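# Move the photo face down onto the frame's glass

## Task

Lift the photograph off the loose backing board and set it on the glass inside the picture frame, with its image side facing down, lying flat, and with no creases or folds in it.

## Robot and tools

Robot: two arms, left_arm and right_arm, each ending in a five-finger hand. right_arm has a right hand; left_arm has a mirrored left hand. Base positions in the scene frame: left_arm (-0.018, +0.366, 0) m, right_arm (-0.044, -0.322, +0.001) m, the right one turned very slightly about z. A fixed post stands behind the arms, and a camera stand sits between them just behind the bases. Do not strike either. Loose objects may sometimes get a brief external nudge.

Frames. Scene frame: origin at table-top height, halfway between the nominal bases; +z up, +x out over the table, left_arm toward +y. Each arm reports its hand pose in its own base frame. Motion offsets are expressed along the current Hand target's own axes, not the world's.

Hand point: a point 0.05 m in front of the palm and 0.15 m out from the wrist flange. Its +z runs along the straightened fingers, +y comes out of the palm, and +x crosses the palm away from the thumb on the right hand (toward the thumb on the left hand). Straight fingers extend 0.06 to 0.07 m past the point along +z, and lie 0.06 m behind it along -y. A wrist bracket on the little-finger side can collide with things.

The row (used by every moving tool): 28 numbers, each in [-1, 1], covering both arms even when only one moves. Order: left dx, dy, dz, rx, ry, rz; left thumb_turn, thumb_bend, index, middle, ring, little; left force_limit, speed; then the same 14 for the right arm. The pose numbers are offsets from the Hand target, not absolute poses. Scale: 1.0 equals 0.6 m for dx/dy/dz and 180 degrees for rotation; rx, ry, rz form a single rotation vector. Send six zeros to leave an arm's pose unchanged. Finger numbers are targets: -1 open/straight, +1 closed (thumb_turn +1 puts the thumb opposite the fingers). force_limit maps -1 to about 0 N up to +1 at 10 N (15 N for both thumb motors). speed rises from almost zero at -1 to full at +0.48 and stays full above that. There is no 'no change' value for the hand: repeat the last eight hand numbers you actually sent for that arm. Before any have been sent, use its hand_measured plus hand_force_limit and hand_speed.

execute_actions(actions, cameras): actions is a list of actions. Each action is a list of up to 15 rows, one row per 1/30 s step, and a short action keeps its final row until step 15. Every row in an action counts from the Hand target as it was when that action began. Sending the same offset again moves the arm further. An empty list returns camera images and the full state. cameras: list of names, ["all"] or [].

move(target, speed, blend, blocking, cameras): drives each hand point in a straight line toward an offset from its current Hand target. target is one 28-number row or a list of up to 15 rows, all counted from the same starting Hand targets. speed: m/s, 0.002 to 4.3, default 0.25 (rotation up to twice that in rad/s); one value or one per target. blend: corner rounding in m for a list, 0 means stop at each point. blocking=false returns after about 0.5 s while the motion continues. Motions are capped at 10 s, do not steer round obstacles, and lag or overshoot more at high speed. The result adds a 'move:' line: done, off_target, moving, held or fault, plus limits such as paced (pose clipped) or held (steps withheld).

wait(seconds, cameras): 0 to 3600 s, sends nothing new and returns early if a running move ends. stop(cameras): brakes a running move. zoom_image(camera, region): camera is cam_high, cam_left_wrist or cam_right_wrist; region [x0, y0, x1, y1] in pixels from the top-left, at most 504 by 504. All three images are 896x504. show_instructions: shows the reference pages. finished_scene(scene=1): ends the scene for good, so call it only once the photo lies correctly without being held.

Reading results: end_effector_position (m) and end_effector_quat_wxyz per arm, in base frame; Hand target is the commanded pose that the next offsets start from. hand_measured, hand_stopped_by (moving, target, force, stalled, fault) and hand_load_n (N at fingertip, positive pushing open) list six values in motor order. Joint velocities may say 'within noise'. Joint torques are raw drive outputs with offsets. Calls that ran actions also give positions at some steps.

Behaviour to expect: commanded orientation is clipped to 40 degrees from the measured one each step. Arms commonly rest 1 to 3 cm (sometimes 5 cm) off target, usually low, without touching anything; send the remaining gap as a further offset. A loaded elbow may sag. When blocked, an arm keeps pushing until you command it back past its current position. Near the base axis a small move can swing the whole arm. Grip: thumb in front closes on 0.035 to 0.065 m objects; thumb tip and index pad can pinch thin light items like a photo. For a soft grip close at speed -0.94 or lower with a low force_limit.

Avoid: dropping the photo even a few millimetres, releasing it while it moves, letting anything fall off the table, fast impacts, heavy pushing, over-straining fingers, and any contact between the two arms or hands. Long holds or straining toward unreachable poses heat motors; a MOTOR HOT line warns near 85 °C, and at 100 °C that arm goes limp for 30 to 60 s.

Each tool is called after ">>>" as name([rows], argument=value, ...), one row to a line, values as JSON.

Reference images:

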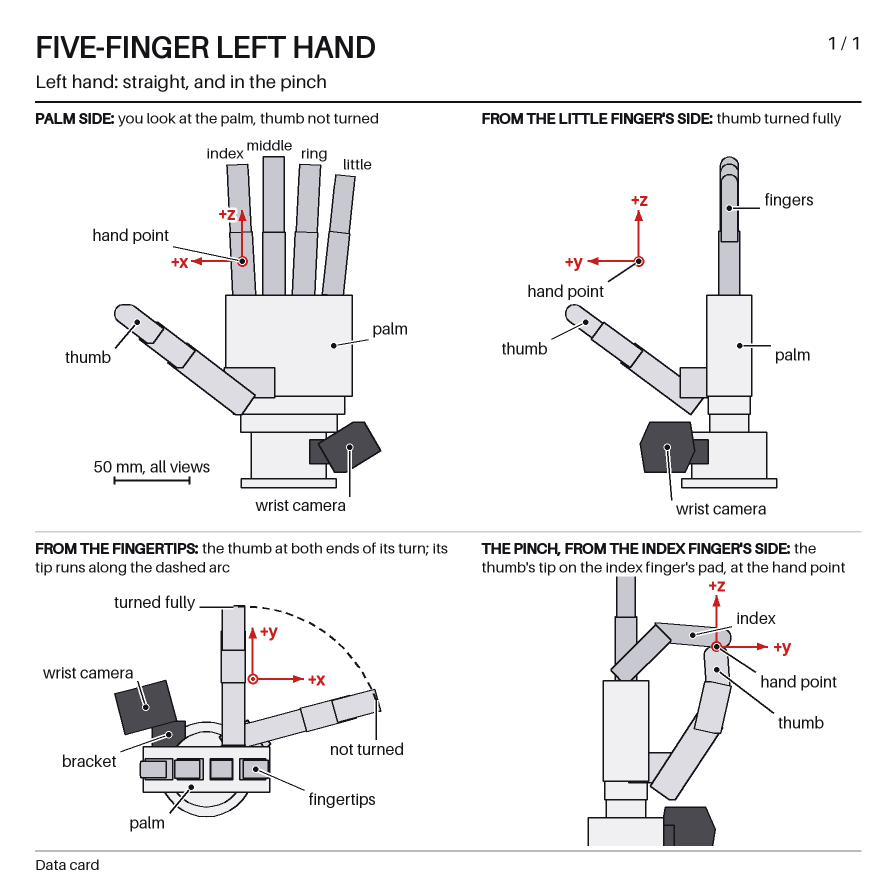

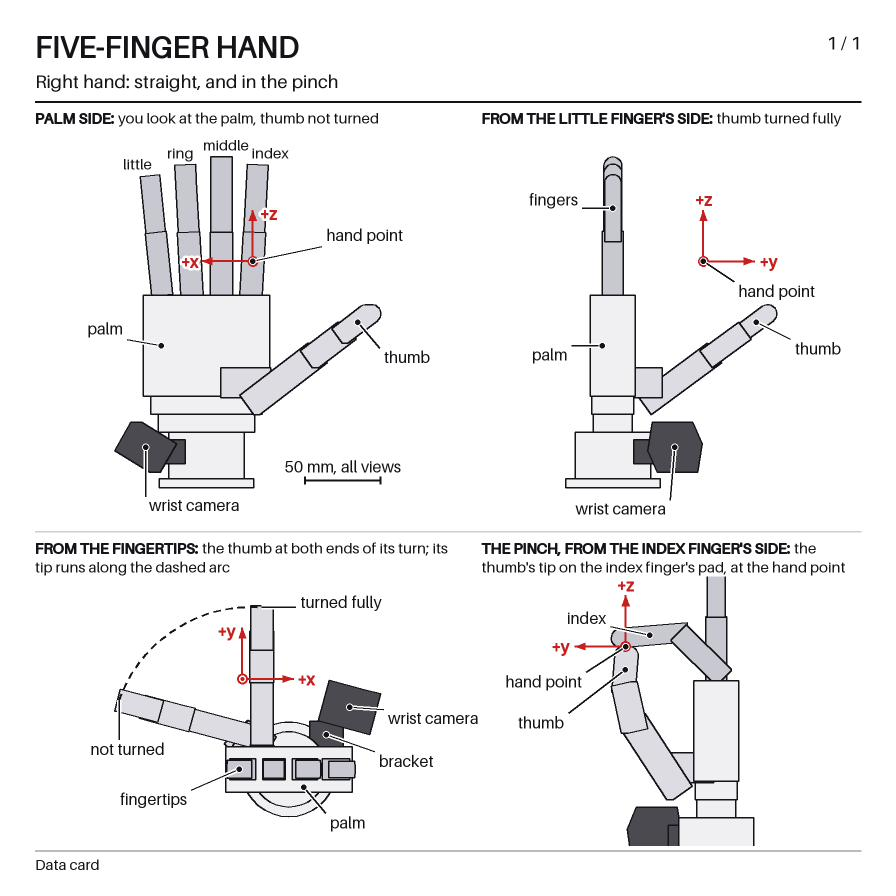

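## Session

>>> execute_actions(actions=[])

Scene clock: 0.00 s.
left_arm: end_effector_position=(+0.2390, -0.3176, +0.2952) hand_measured=(-1.000, -1.000, -1.000, -1.000, -1.000, -1.000) hand_load_n=(+0.0, +0.0, +0.0, +0.0, +0.0, +0.0) hand_stopped_by=(target, target, target, target, target, target) hand_force_limit=0.00 hand_speed=-0.80 end_effector_quat_wxyz=(+0.440, -0.319, +0.742, -0.392) | right_arm: end_effector_position=(+0.2179, +0.2224, +0.2353) hand_measured=(-1.000, -1.000, -1.000, -1.000, -1.000, -1.000) hand_load_n=(+0.0, +0.0, +0.0, +0.0, +0.0, +0.0) hand_stopped_by=(target, target, target, target, target, target) hand_force_limit=0.00 hand_speed=-0.80 end_effector_quat_wxyz=(-0.016, -0.314, +0.949, -0.007)
Joint positions: left_arm=[-1.261 0.87 0.846 -0.474 -0.877 0.041] | right_arm=[0.601 1.083 1.103 -1.625 0.004 1.534]
Joint velocities: within noise
Joint torques (N m): no reading
Heat: left arm: hottest wrist yaw 35 °C; right arm: hottest shoulder 41 °C.
Hand target: left_arm +0.2405, -0.3223, +0.3113; +0.439, -0.324, +0.734, -0.405 | right_arm +0.2221, +0.2252, +0.2423; -0.007, -0.314, +0.949, -0.004

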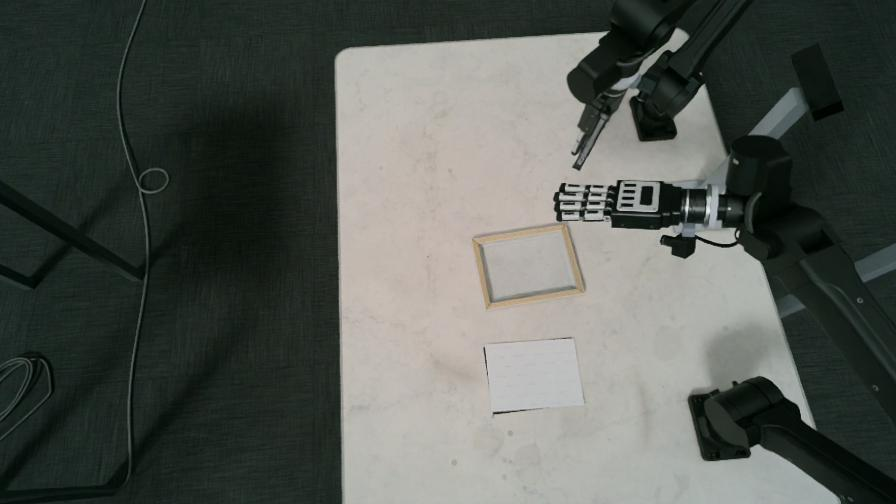

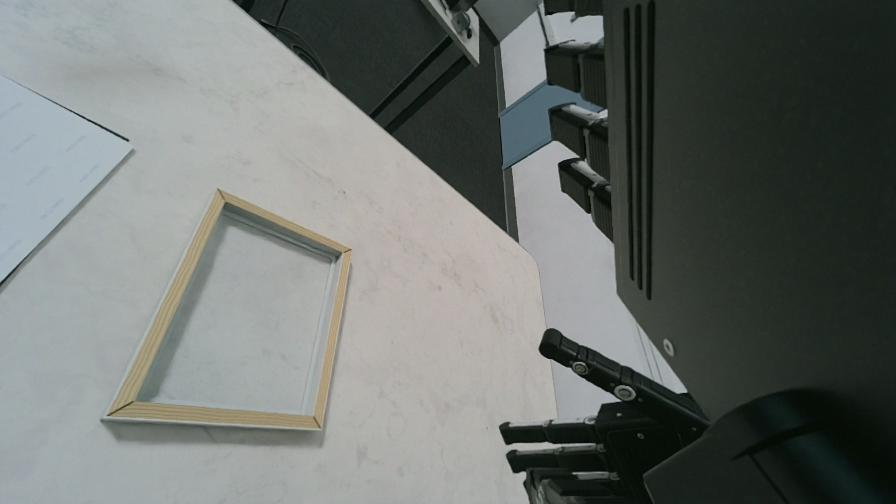

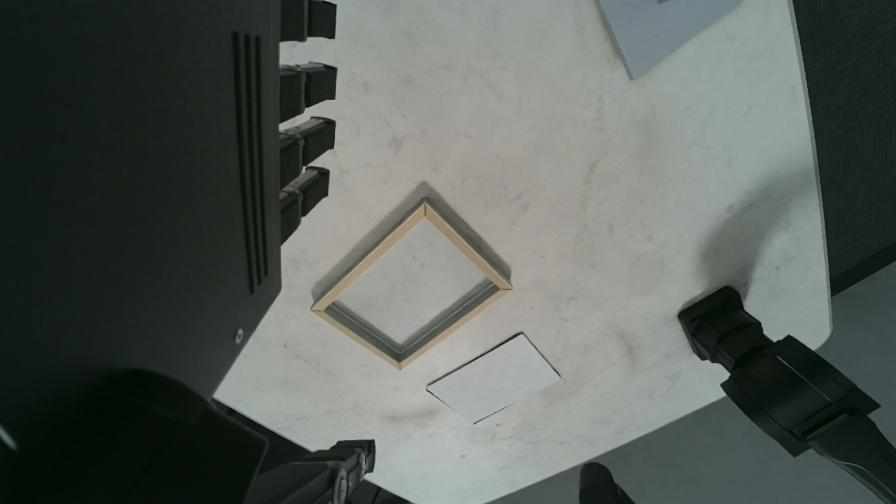

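>>> zoom_image(camera="cam_high", region=[460, 320, 620, 430])

>>> zoom_image(camera="cam_left_wrist", region=[0, 60, 200, 300])

>>> zoom_image(camera="cam_high", region=[460, 210, 620, 320])

>>> zoom_image(camera="cam_right_wrist", region=[400, 300, 600, 440])

Scaled by 3.150.

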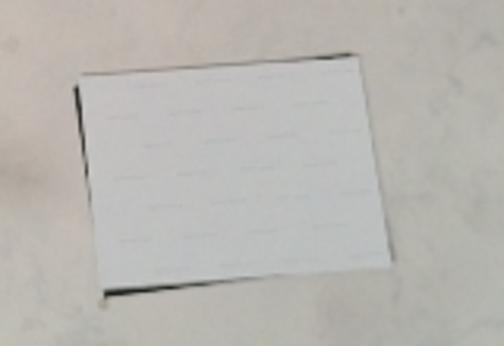

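Scaled by 2.100.

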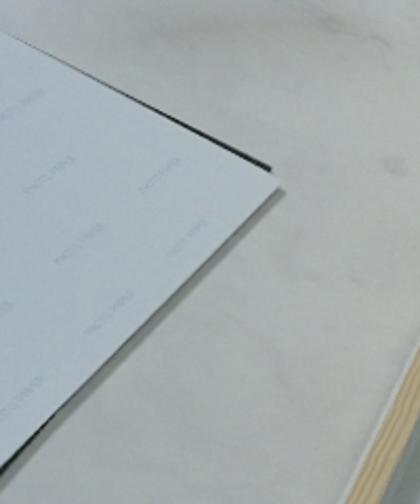

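Scaled by 3.150.

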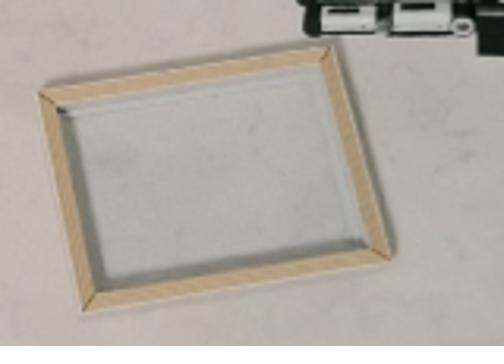

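Scaled by 2.520.

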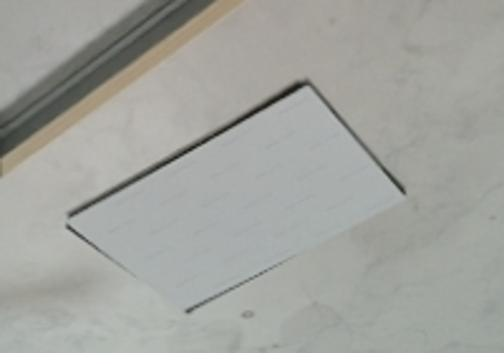

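>>> move(target=[-0.261, 0.300, 0.075, -0.3964, -0.2542, -0.5253, -1, -1, -1, -1, -1, -1, 0, -0.8, 0, 0, 0, 0, 0, 0, -1, -1, -1, -1, -1, -1, 0, -0.8], speed=0.2, cameras=["all"])

Scene clock: 190.47 s.
left_arm: end_effector_position=(+0.3056, -0.1211, +0.1802) hand_measured=(-1.000, -1.000, -1.000, -1.000, -1.000, -1.000) hand_load_n=(+0.0, +0.0, +0.0, +0.0, +0.0, +0.0) hand_stopped_by=(target, target, target, target, target, target) hand_force_limit=0.00 hand_speed=-0.80 end_effector_quat_wxyz=(+0.000, +0.983, -0.180, -0.020) | right_arm: end_effector_position=(+0.2179, +0.2224, +0.2353) hand_measured=(-1.000, -1.000, -1.000, -1.000, -1.000, -1.000) hand_load_n=(+0.0, +0.0, +0.0, +0.0, +0.0, +0.0) hand_stopped_by=(target, target, target, target, target, target) hand_force_limit=0.00 hand_speed=-0.80 end_effector_quat_wxyz=(-0.016, -0.314, +0.949, -0.007)
Joint positions: left_arm=[-0.178 1.168 1.019 -1.462 -0.001 -1.386] | right_arm=[0.601 1.083 1.103 -1.625 0.004 1.534]
Joint torques (N m): left_arm=[0.62 -4.89 13.85 0.1 0.14 0.1] | right_arm=[1.96 -5.66 10.21 0.23 -0.02 -0.03]
Heat: left arm: hottest elbow 40 °C; right arm: hottest shoulder 40 °C.
Hand target: left_arm +0.3230, -0.1230, +0.2000; +0.001, +0.985, -0.173, +0.000 | right_arm +0.2221, +0.2252, +0.2423; -0.007, -0.314, +0.949, -0.004
Off the commanded pose: left_arm 0.026 m, 2 deg | right_arm 0.009 m, 1 deg.
move: off_target (left_arm)

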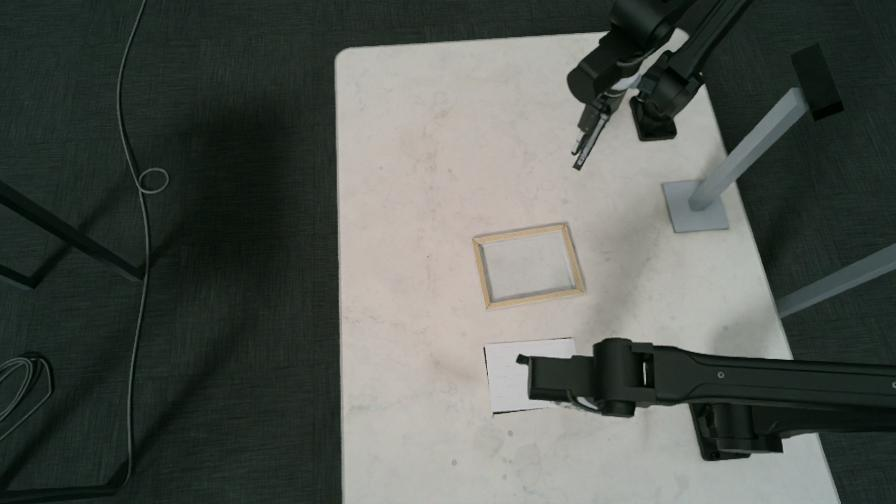

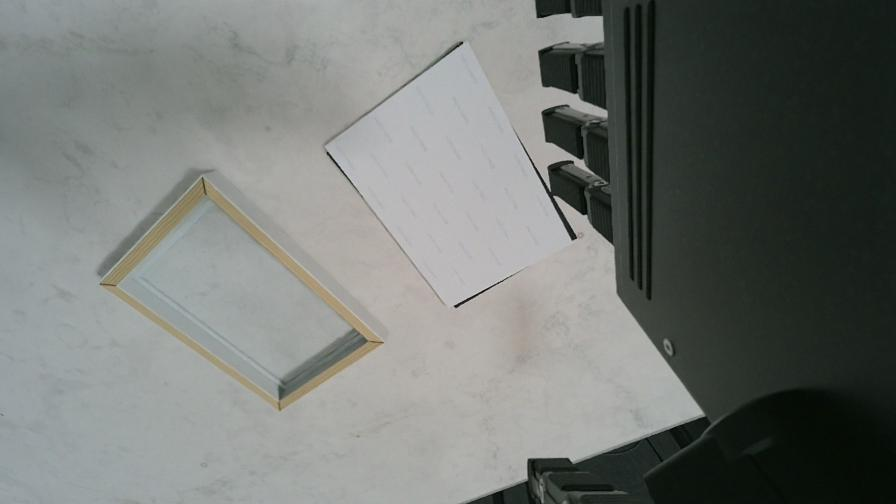

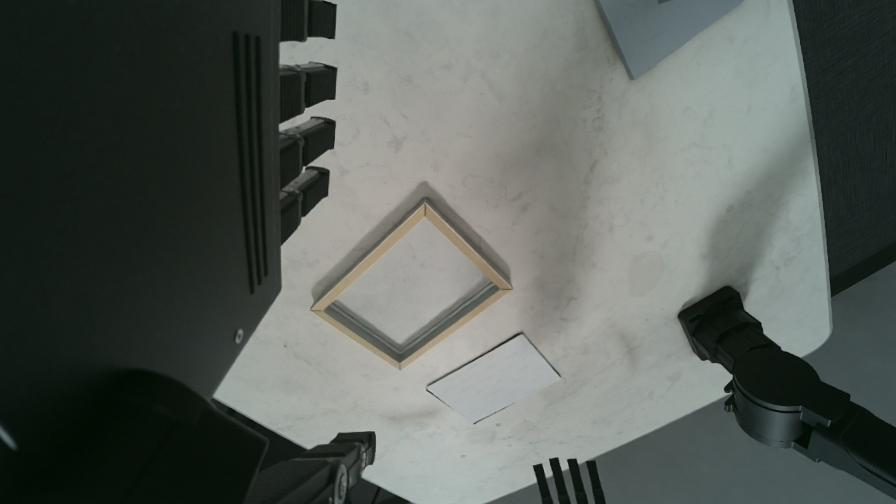

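>>> zoom_image(camera="cam_left_wrist", region=[310, 30, 610, 320])

>>> zoom_image(camera="cam_left_wrist", region=[90, 160, 400, 420])

Scaled by 1.680.

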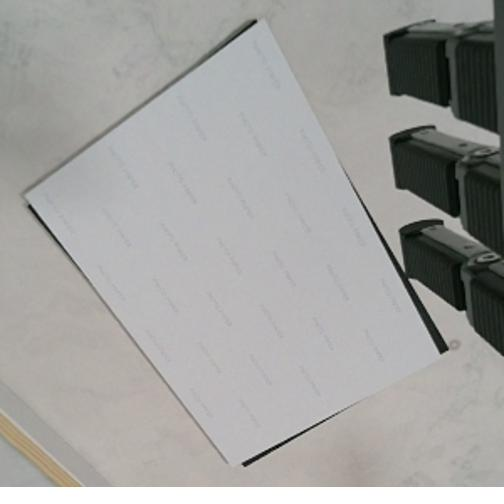

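Scaled by 1.626.

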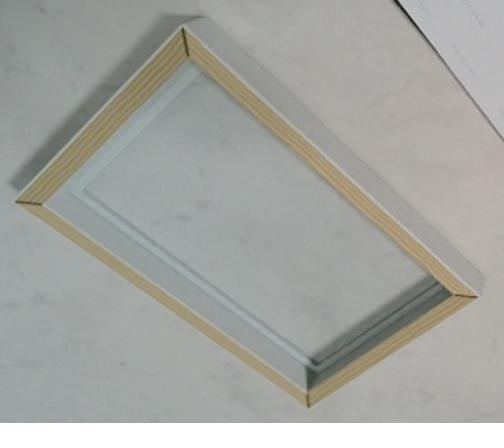

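>>> move(target=[0.034, 0.0835, 0.1, 0, 0, 0, -1, -1, -1, -1, -1, -1, 0, -0.8, 0, 0, 0, 0, 0, 0, -1, -1, -1, -1, -1, -1, 0, -0.8], speed=0.15, cameras=["all"])

Scene clock: 212.10 s.
left_arm: end_effector_position=(+0.3235, -0.1753, +0.1424) hand_measured=(-1.000, -1.000, -1.000, -1.000, -1.000, -1.000) hand_load_n=(+0.0, +0.0, +0.0, +0.0, +0.0, +0.0) hand_stopped_by=(target, target, target, target, target, target) hand_force_limit=0.00 hand_speed=-0.80 end_effector_quat_wxyz=(+0.000, +0.984, -0.177, -0.002) | right_arm: end_effector_position=(+0.2179, +0.2224, +0.2353) hand_measured=(-1.000, -1.000, -1.000, -1.000, -1.000, -1.000) hand_load_n=(+0.0, +0.0, +0.0, +0.0, +0.0, +0.0) hand_stopped_by=(target, target, target, target, target, target) hand_force_limit=0.00 hand_speed=-0.80 end_effector_quat_wxyz=(-0.016, -0.314, +0.949, -0.007)
Joint positions: left_arm=[-0.328 1.248 0.982 -1.308 0.001 -1.544] | right_arm=[0.601 1.083 1.103 -1.625 0.004 1.534]
Joint torques (N m): left_arm=[0.91 -6.95 8.39 0.69 0.01 0.04] | right_arm=[1.44 -5.3 10.11 0.13 -0.02 -0.04]
Heat: left arm: hottest elbow 40 °C; right arm: hottest elbow 41 °C.
Hand target: left_arm +0.3250, -0.1770, +0.1400; +0.000, +0.985, -0.174, +0.000 | right_arm +0.2221, +0.2252, +0.2423; -0.007, -0.314, +0.949, -0.004
Off the commanded pose: left_arm 0.003 m, 0 deg | right_arm 0.009 m, 1 deg.
move: done

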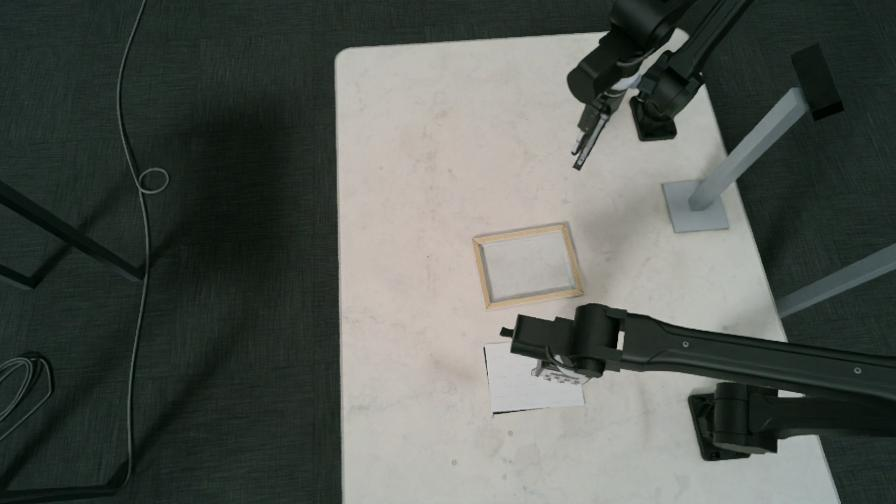

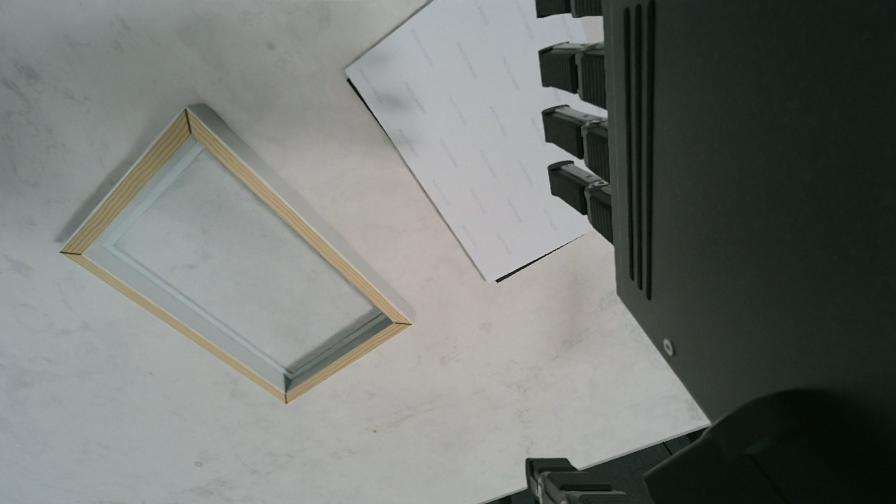

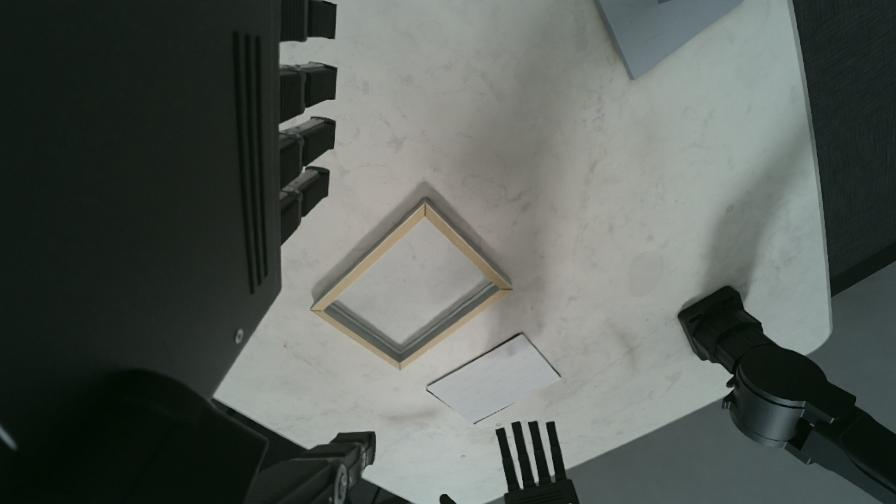

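>>> zoom_image(camera="cam_high", region=[470, 310, 630, 430])

>>> zoom_image(camera="cam_right_wrist", region=[400, 320, 620, 504])

Scaled by 3.150.

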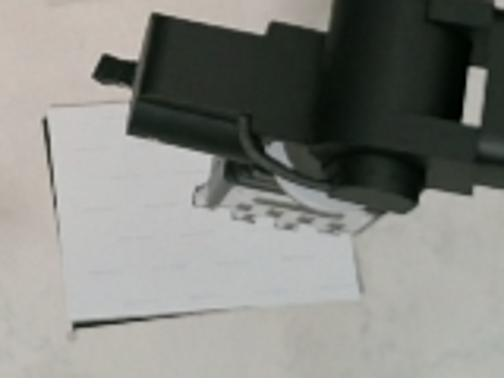

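Scaled by 2.291.

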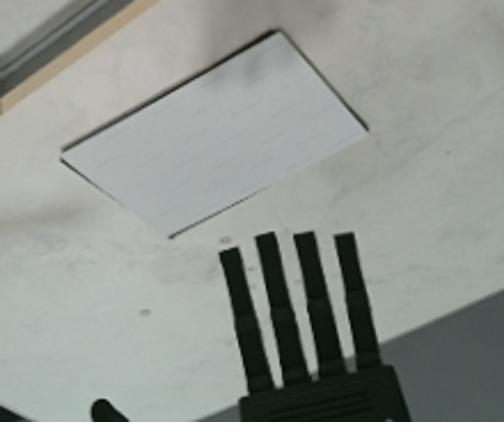

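>>> move(target=[0, 0, 0.083, 0, 0, 0, -1, -1, -1, -1, -1, -1, 0, -0.8, 0, 0, 0, 0, 0, 0, -1, -1, -1, -1, -1, -1, 0, -0.8], speed=0.1, cameras=["cam_right_wrist"])

>>> move(target=[0, 0, 0.025, 0, 0, 0, -1, -1, -1, -1, -1, -1, 0, -0.8, 0, 0, 0, 0, 0, 0, -1, -1, -1, -1, -1, -1, 0, -0.8], speed=0.04, cameras=["cam_right_wrist", "cam_high", "cam_left_wrist"])

Scene clock: 219.20 s.
left_arm: end_effector_position=(+0.3243, -0.1756, +0.0937) hand_measured=(-1.000, -1.000, -1.000, -1.000, -1.000, -1.000) hand_load_n=(+0.0, +0.0, +0.0, +0.0, +0.0, +0.0) hand_stopped_by=(target, target, target, target, target, target) hand_force_limit=0.00 hand_speed=-0.80 end_effector_quat_wxyz=(+0.000, +0.984, -0.176, +0.000) | right_arm: end_effector_position=(+0.2179, +0.2224, +0.2353) hand_measured=(-1.000, -1.000, -1.000, -1.000, -1.000, -1.000) hand_load_n=(+0.0, +0.0, +0.0, +0.0, +0.0, +0.0) hand_stopped_by=(target, target, target, target, target, target) hand_force_limit=0.00 hand_speed=-0.80 end_effector_quat_wxyz=(-0.016, -0.314, +0.949, -0.007)
Joint positions: left_arm=[-0.328 1.295 0.887 -1.163 0.001 -1.545] | right_arm=[0.601 1.083 1.103 -1.625 0.004 1.534]
Joint torques (N m): left_arm=[-0.09 -6.48 7.9 0.44 0.12 0.12] | right_arm=[1.73 -5.13 10.11 0.06 -0.03 -0.04]
Heat: left arm: hottest elbow 40 °C; right arm: hottest elbow 41 °C.
Hand target: left_arm +0.3249, -0.1771, +0.0901; +0.000, +0.985, -0.174, +0.000 | right_arm +0.2221, +0.2252, +0.2423; -0.007, -0.314, +0.949, -0.004
Off the commanded pose: left_arm 0.004 m, 0 deg | right_arm 0.009 m, 1 deg.
move: done

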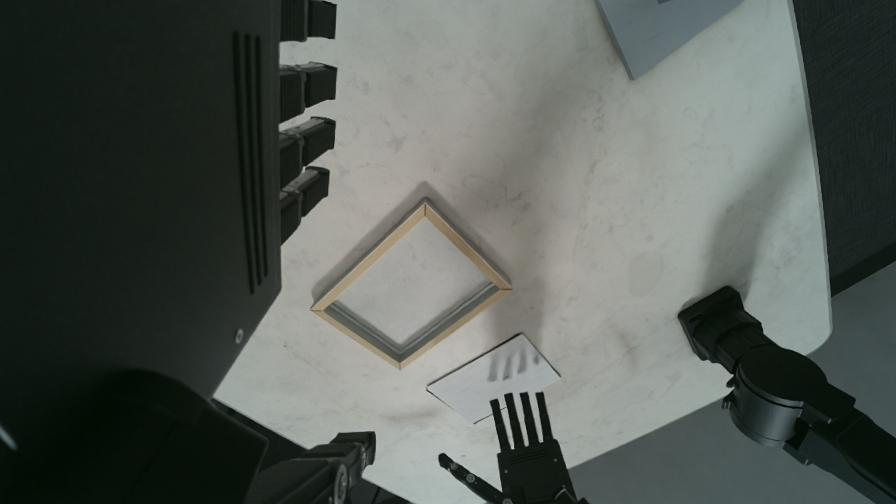

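Scene clock: 220.00 s.
left_arm: end_effector_position=(+0.3252, -0.1759, +0.0801) hand_measured=(-1.000, -1.000, -1.000, -1.000, -1.000, -1.000) hand_load_n=(+0.0, +0.0, +0.0, +0.0, +0.0, +0.0) hand_stopped_by=(target, target, target, target, target, target) hand_force_limit=0.00 hand_speed=-0.80 end_effector_quat_wxyz=(+0.001, +0.984, -0.176, +0.002) | right_arm: end_effector_position=(+0.2179, +0.2224, +0.2353) hand_measured=(-1.000, -1.000, -1.000, -1.000, -1.000, -1.000) hand_load_n=(+0.0, +0.0, +0.0, +0.0, +0.0, +0.0) hand_stopped_by=(target, target, target, target, target, target) hand_force_limit=0.00 hand_speed=-0.80 end_effector_quat_wxyz=(-0.016, -0.314, +0.949, -0.007)
Joint positions: left_arm=[-0.328 1.311 0.862 -1.118 0.001 -1.545] | right_arm=[0.601 1.083 1.103 -1.625 0.004 1.534]
Joint torques (N m): left_arm=[1.14 -6.59 7.58 0.7 0.09 0.06] | right_arm=[1.08 -5.07 10.18 -0.02 0.03 -0.01]
Heat: left arm: hottest elbow 40 °C; right arm: hottest elbow 41 °C.
Hand target: left_arm +0.3249, -0.1771, +0.0752; +0.000, +0.985, -0.174, +0.000 | right_arm +0.2221, +0.2252, +0.2423; -0.007, -0.314, +0.949, -0.004
Off the commanded pose: left_arm 0.005 m, 0 deg | right_arm 0.009 m, 1 deg.
move: done

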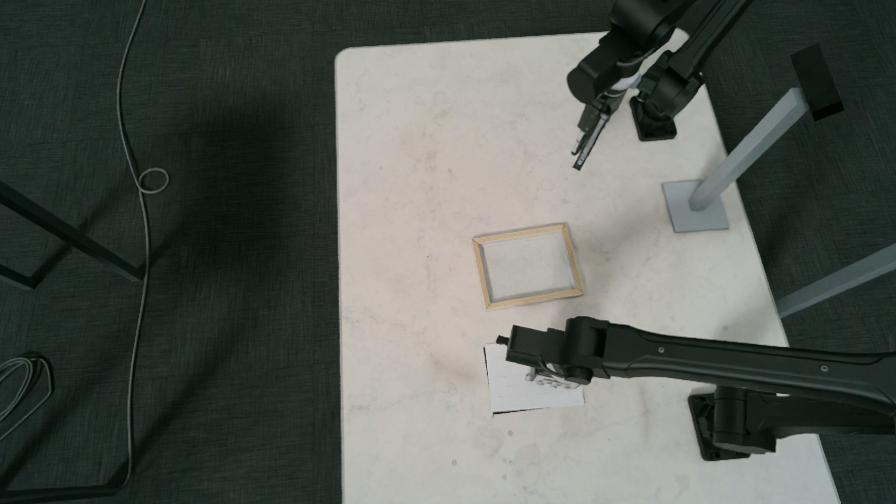

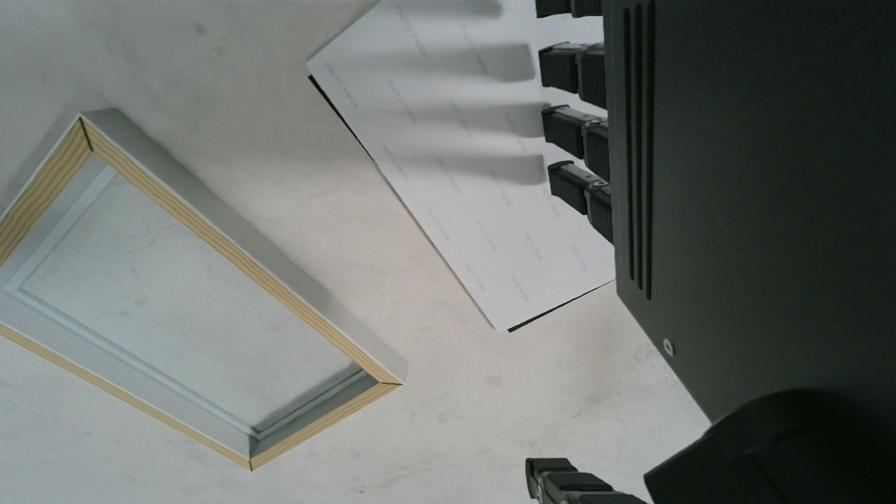

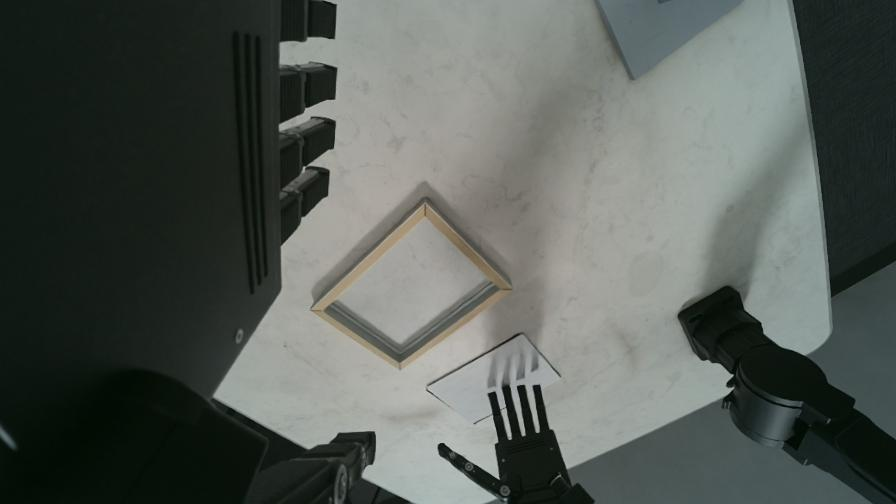

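>>> move(target=[0, 0, 0.017, 0, 0, 0, -1, -1, -1, -1, -1, -1, 0, -0.8, 0, 0, 0, 0, 0, 0, -1, -1, -1, -1, -1, -1, 0, -0.8], speed=0.03, cameras=["cam_right_wrist"])

>>> zoom_image(camera="cam_right_wrist", region=[400, 320, 620, 504])

Scene clock: 224.13 s.
left_arm: end_effector_position=(+0.3267, -0.1764, +0.0775) hand_measured=(-1.000, -1.000, -1.000, -1.000, -1.000, -1.000) hand_load_n=(+0.0, +0.0, +0.0, -0.5, +0.0, +0.0) hand_stopped_by=(target, target, target, target, target, target) hand_force_limit=0.00 hand_speed=-0.80 end_effector_quat_wxyz=(+0.001, +0.984, -0.176, +0.006) | right_arm: end_effector_position=(+0.2179, +0.2224, +0.2353) hand_measured=(-1.000, -1.000, -1.000, -1.000, -1.000, -1.000) hand_load_n=(+0.0, -0.5, +0.0, +0.0, +0.0, +0.0) hand_stopped_by=(target, target, target, target, target, target) hand_force_limit=0.00 hand_speed=-0.80 end_effector_quat_wxyz=(-0.016, -0.314, +0.949, -0.007)
Joint positions: left_arm=[-0.328 1.313 0.856 -1.101 0.001 -1.545] | right_arm=[0.601 1.083 1.103 -1.625 0.004 1.534]
Joint torques (N m): left_arm=[0.15 -5.6 6.69 0.96 0.02 0.07] | right_arm=[1.55 -5.3 10.19 0.06 0 -0.02]
Heat: left arm: hottest elbow 39 °C; right arm: hottest elbow 41 °C.
Hand target: left_arm +0.3249, -0.1771, +0.0650; +0.000, +0.985, -0.174, +0.000 | right_arm +0.2221, +0.2252, +0.2423; -0.007, -0.314, +0.949, -0.004
Off the commanded pose: left_arm 0.013 m, 1 deg | right_arm 0.009 m, 1 deg.
move: off_target (left_arm)

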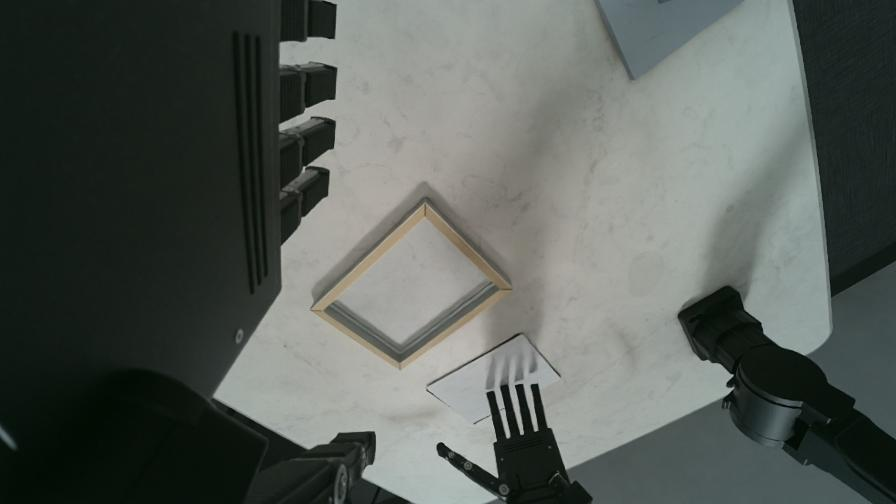

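Scaled by 2.291.

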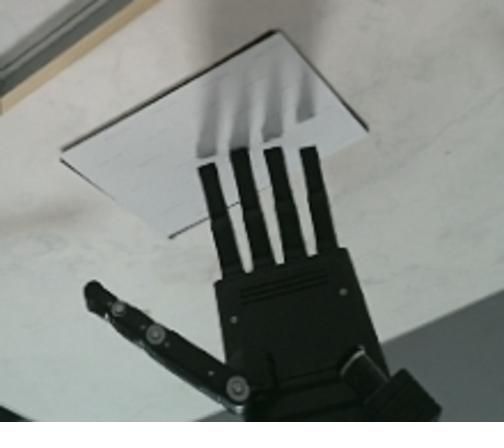

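>>> move([
  [0, 0, 0.012, 0, 0, 0, -1, -1, -1, -1, -1, -1, 0, -0.8, 0, 0, 0, 0, 0, 0, -1, -1, -1, -1, -1, -1, 0, -0.8],
  [-0.017, -0.047, 0.012, 0, 0, 0, -1, -1, -1, -1, -1, -1, 0, -0.8, 0, 0, 0, 0, 0, 0, -1, -1, -1, -1, -1, -1, 0, -0.8],
], speed=0.04, blend=0.003, cameras=["all"])

>>> zoom_image(camera="cam_right_wrist", region=[400, 320, 620, 504])

>>> zoom_image(camera="cam_high", region=[470, 310, 630, 430])

Scene clock: 234.67 s.
left_arm: end_effector_position=(+0.3300, -0.1633, +0.0786) hand_measured=(-1.000, -1.000, -1.000, -1.000, -1.000, -1.000) hand_load_n=(+0.0, +0.0, +0.0, -7.5, +0.0, +0.0) hand_stopped_by=(target, target, target, target, target, target) hand_force_limit=0.00 hand_speed=-0.80 end_effector_quat_wxyz=(+0.016, +0.983, -0.182, +0.015) | right_arm: end_effector_position=(+0.2179, +0.2224, +0.2353) hand_measured=(-1.000, -1.000, -1.000, -1.000, -1.000, -1.000) hand_load_n=(+0.0, +0.0, +0.0, +0.0, +0.0, +0.0) hand_stopped_by=(target, target, target, target, target, target) hand_force_limit=0.00 hand_speed=-0.80 end_effector_quat_wxyz=(-0.016, -0.314, +0.949, -0.007)
Joint positions: left_arm=[-0.271 1.3 0.839 -1.078 0.03 -1.476] | right_arm=[0.601 1.083 1.103 -1.625 0.004 1.534]
Joint torques (N m): left_arm=[2.55 -4.37 5.2 1.18 -1.02 0.17] | right_arm=[1.2 -4.37 10.15 0.18 -0.01 -0.03]
Heat: left arm: hottest elbow 38 °C; right arm: hottest elbow 41 °C.
Hand target: left_arm +0.3250, -0.1472, +0.0579; +0.001, +0.985, -0.174, +0.000 | right_arm +0.2221, +0.2252, +0.2423; -0.007, -0.314, +0.949, -0.004
Off the commanded pose: left_arm 0.027 m, 3 deg | right_arm 0.009 m, 1 deg.
move: off_target (left_arm)

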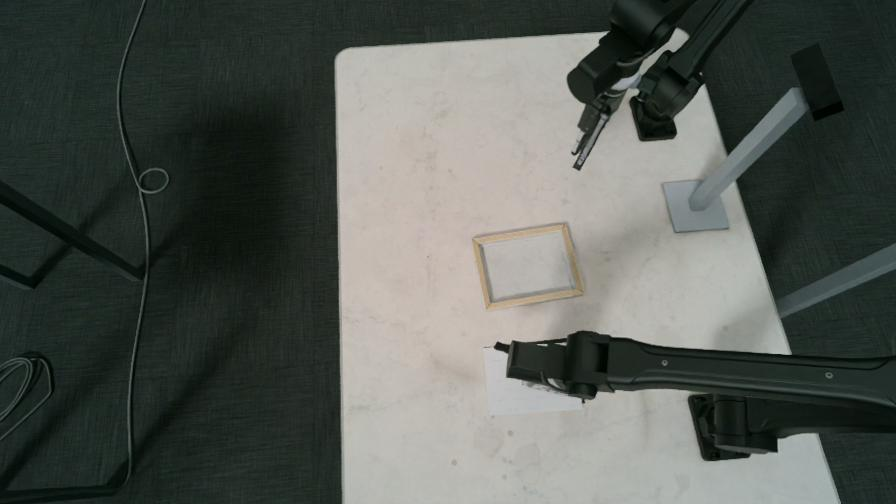

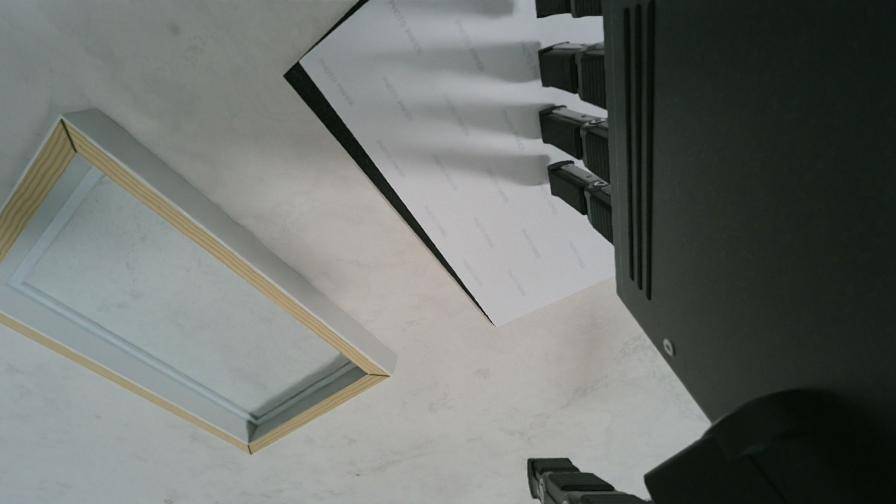

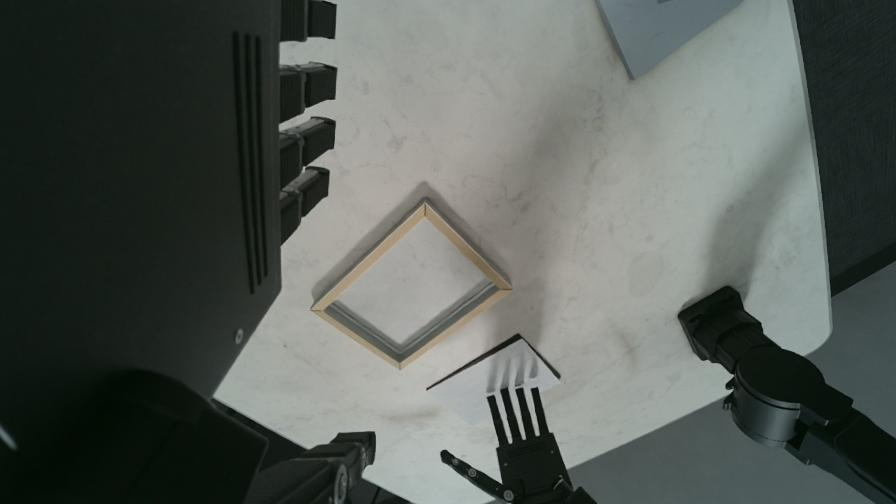

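Scaled by 2.291.

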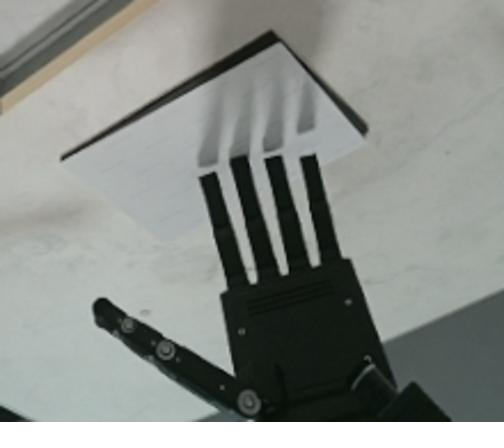

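Scaled by 3.150.

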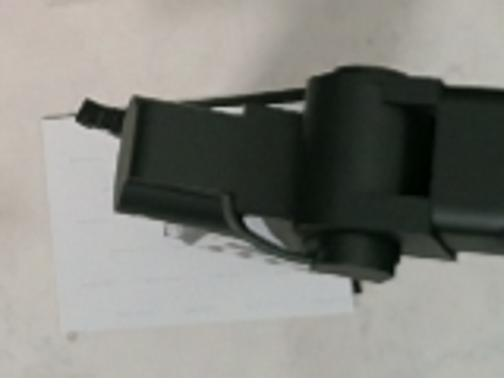

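>>> move([
  [0, 0, -0.008, 0, 0, 0, -1, -1, -1, -1, -1, -1, 0, -0.8, 0, 0, 0, 0, 0, 0, -1, -1, -1, -1, -1, -1, 0, -0.8],
  [-0.0285, -0.0783, -0.008, 0, 0, 0, -1, -1, -1, -1, -1, -1, 0, -0.8, 0, 0, 0, 0, 0, 0, -1, -1, -1, -1, -1, -1, 0, -0.8],
], speed=0.05, blend=0.003, cameras=["all"])

>>> zoom_image(camera="cam_right_wrist", region=[400, 320, 620, 504])

>>> zoom_image(camera="cam_high", region=[470, 310, 630, 430])

Scene clock: 251.27 s.
left_arm: end_effector_position=(+0.3347, -0.1027, +0.0746) hand_measured=(-1.000, -1.000, -1.000, -1.000, -1.000, -1.000) hand_load_n=(+0.0, +0.0, +0.0, -2.0, +0.0, +0.0) hand_stopped_by=(target, target, target, target, target, target) hand_force_limit=0.00 hand_speed=-0.80 end_effector_quat_wxyz=(+0.003, +0.985, -0.173, +0.014) | right_arm: end_effector_position=(+0.2179, +0.2224, +0.2353) hand_measured=(-1.000, -1.000, -1.000, -1.000, -1.000, -1.000) hand_load_n=(+0.0, +0.0, +0.0, +0.0, +0.0, +0.0) hand_stopped_by=(target, target, target, target, target, target) hand_force_limit=0.00 hand_speed=-0.80 end_effector_quat_wxyz=(-0.016, -0.314, +0.949, -0.007)
Joint positions: left_arm=[-0.103 1.282 0.818 -1.078 0.008 -1.325] | right_arm=[0.601 1.083 1.103 -1.625 0.004 1.534]
Joint torques (N m): left_arm=[2.61 -6.01 6 0.55 -0.2 0.22] | right_arm=[1.79 -5.36 9.99 0.08 -0.02 -0.05]
Heat: left arm: hottest elbow 37 °C; right arm: hottest elbow 41 °C.
Hand target: left_arm +0.3250, -0.0971, +0.0626; +0.000, +0.985, -0.173, +0.000 | right_arm +0.2221, +0.2252, +0.2423; -0.007, -0.314, +0.949, -0.004
Off the commanded pose: left_arm 0.016 m, 2 deg | right_arm 0.009 m, 1 deg.
move: off_target (left_arm); blend cut to 0.0024 m at target 1

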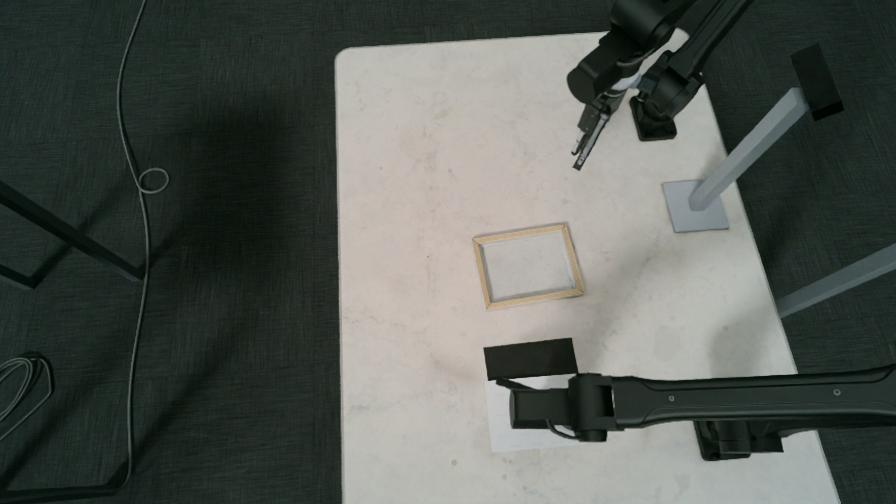

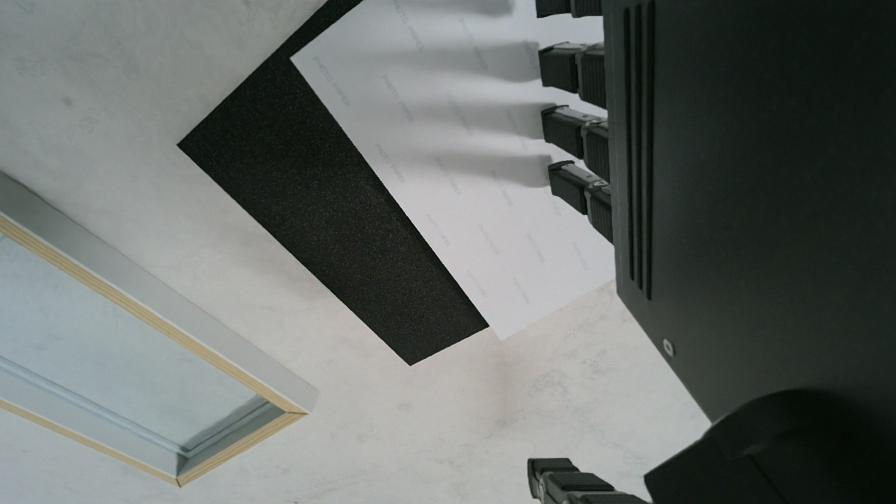

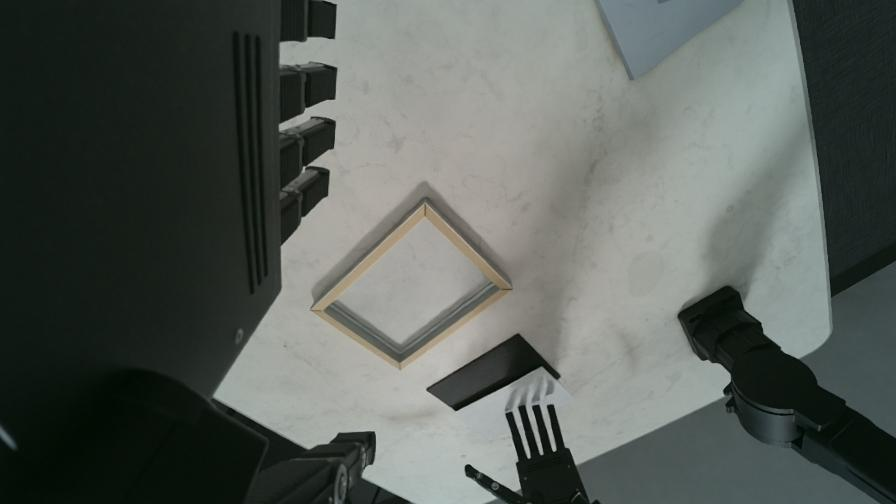

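Scaled by 2.291.

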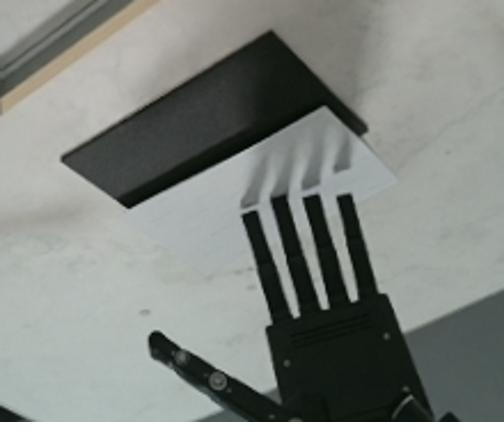

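Scaled by 3.150.

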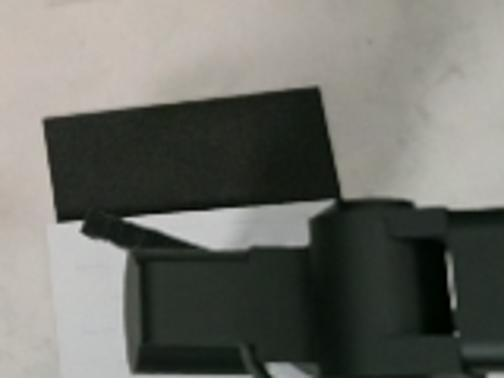

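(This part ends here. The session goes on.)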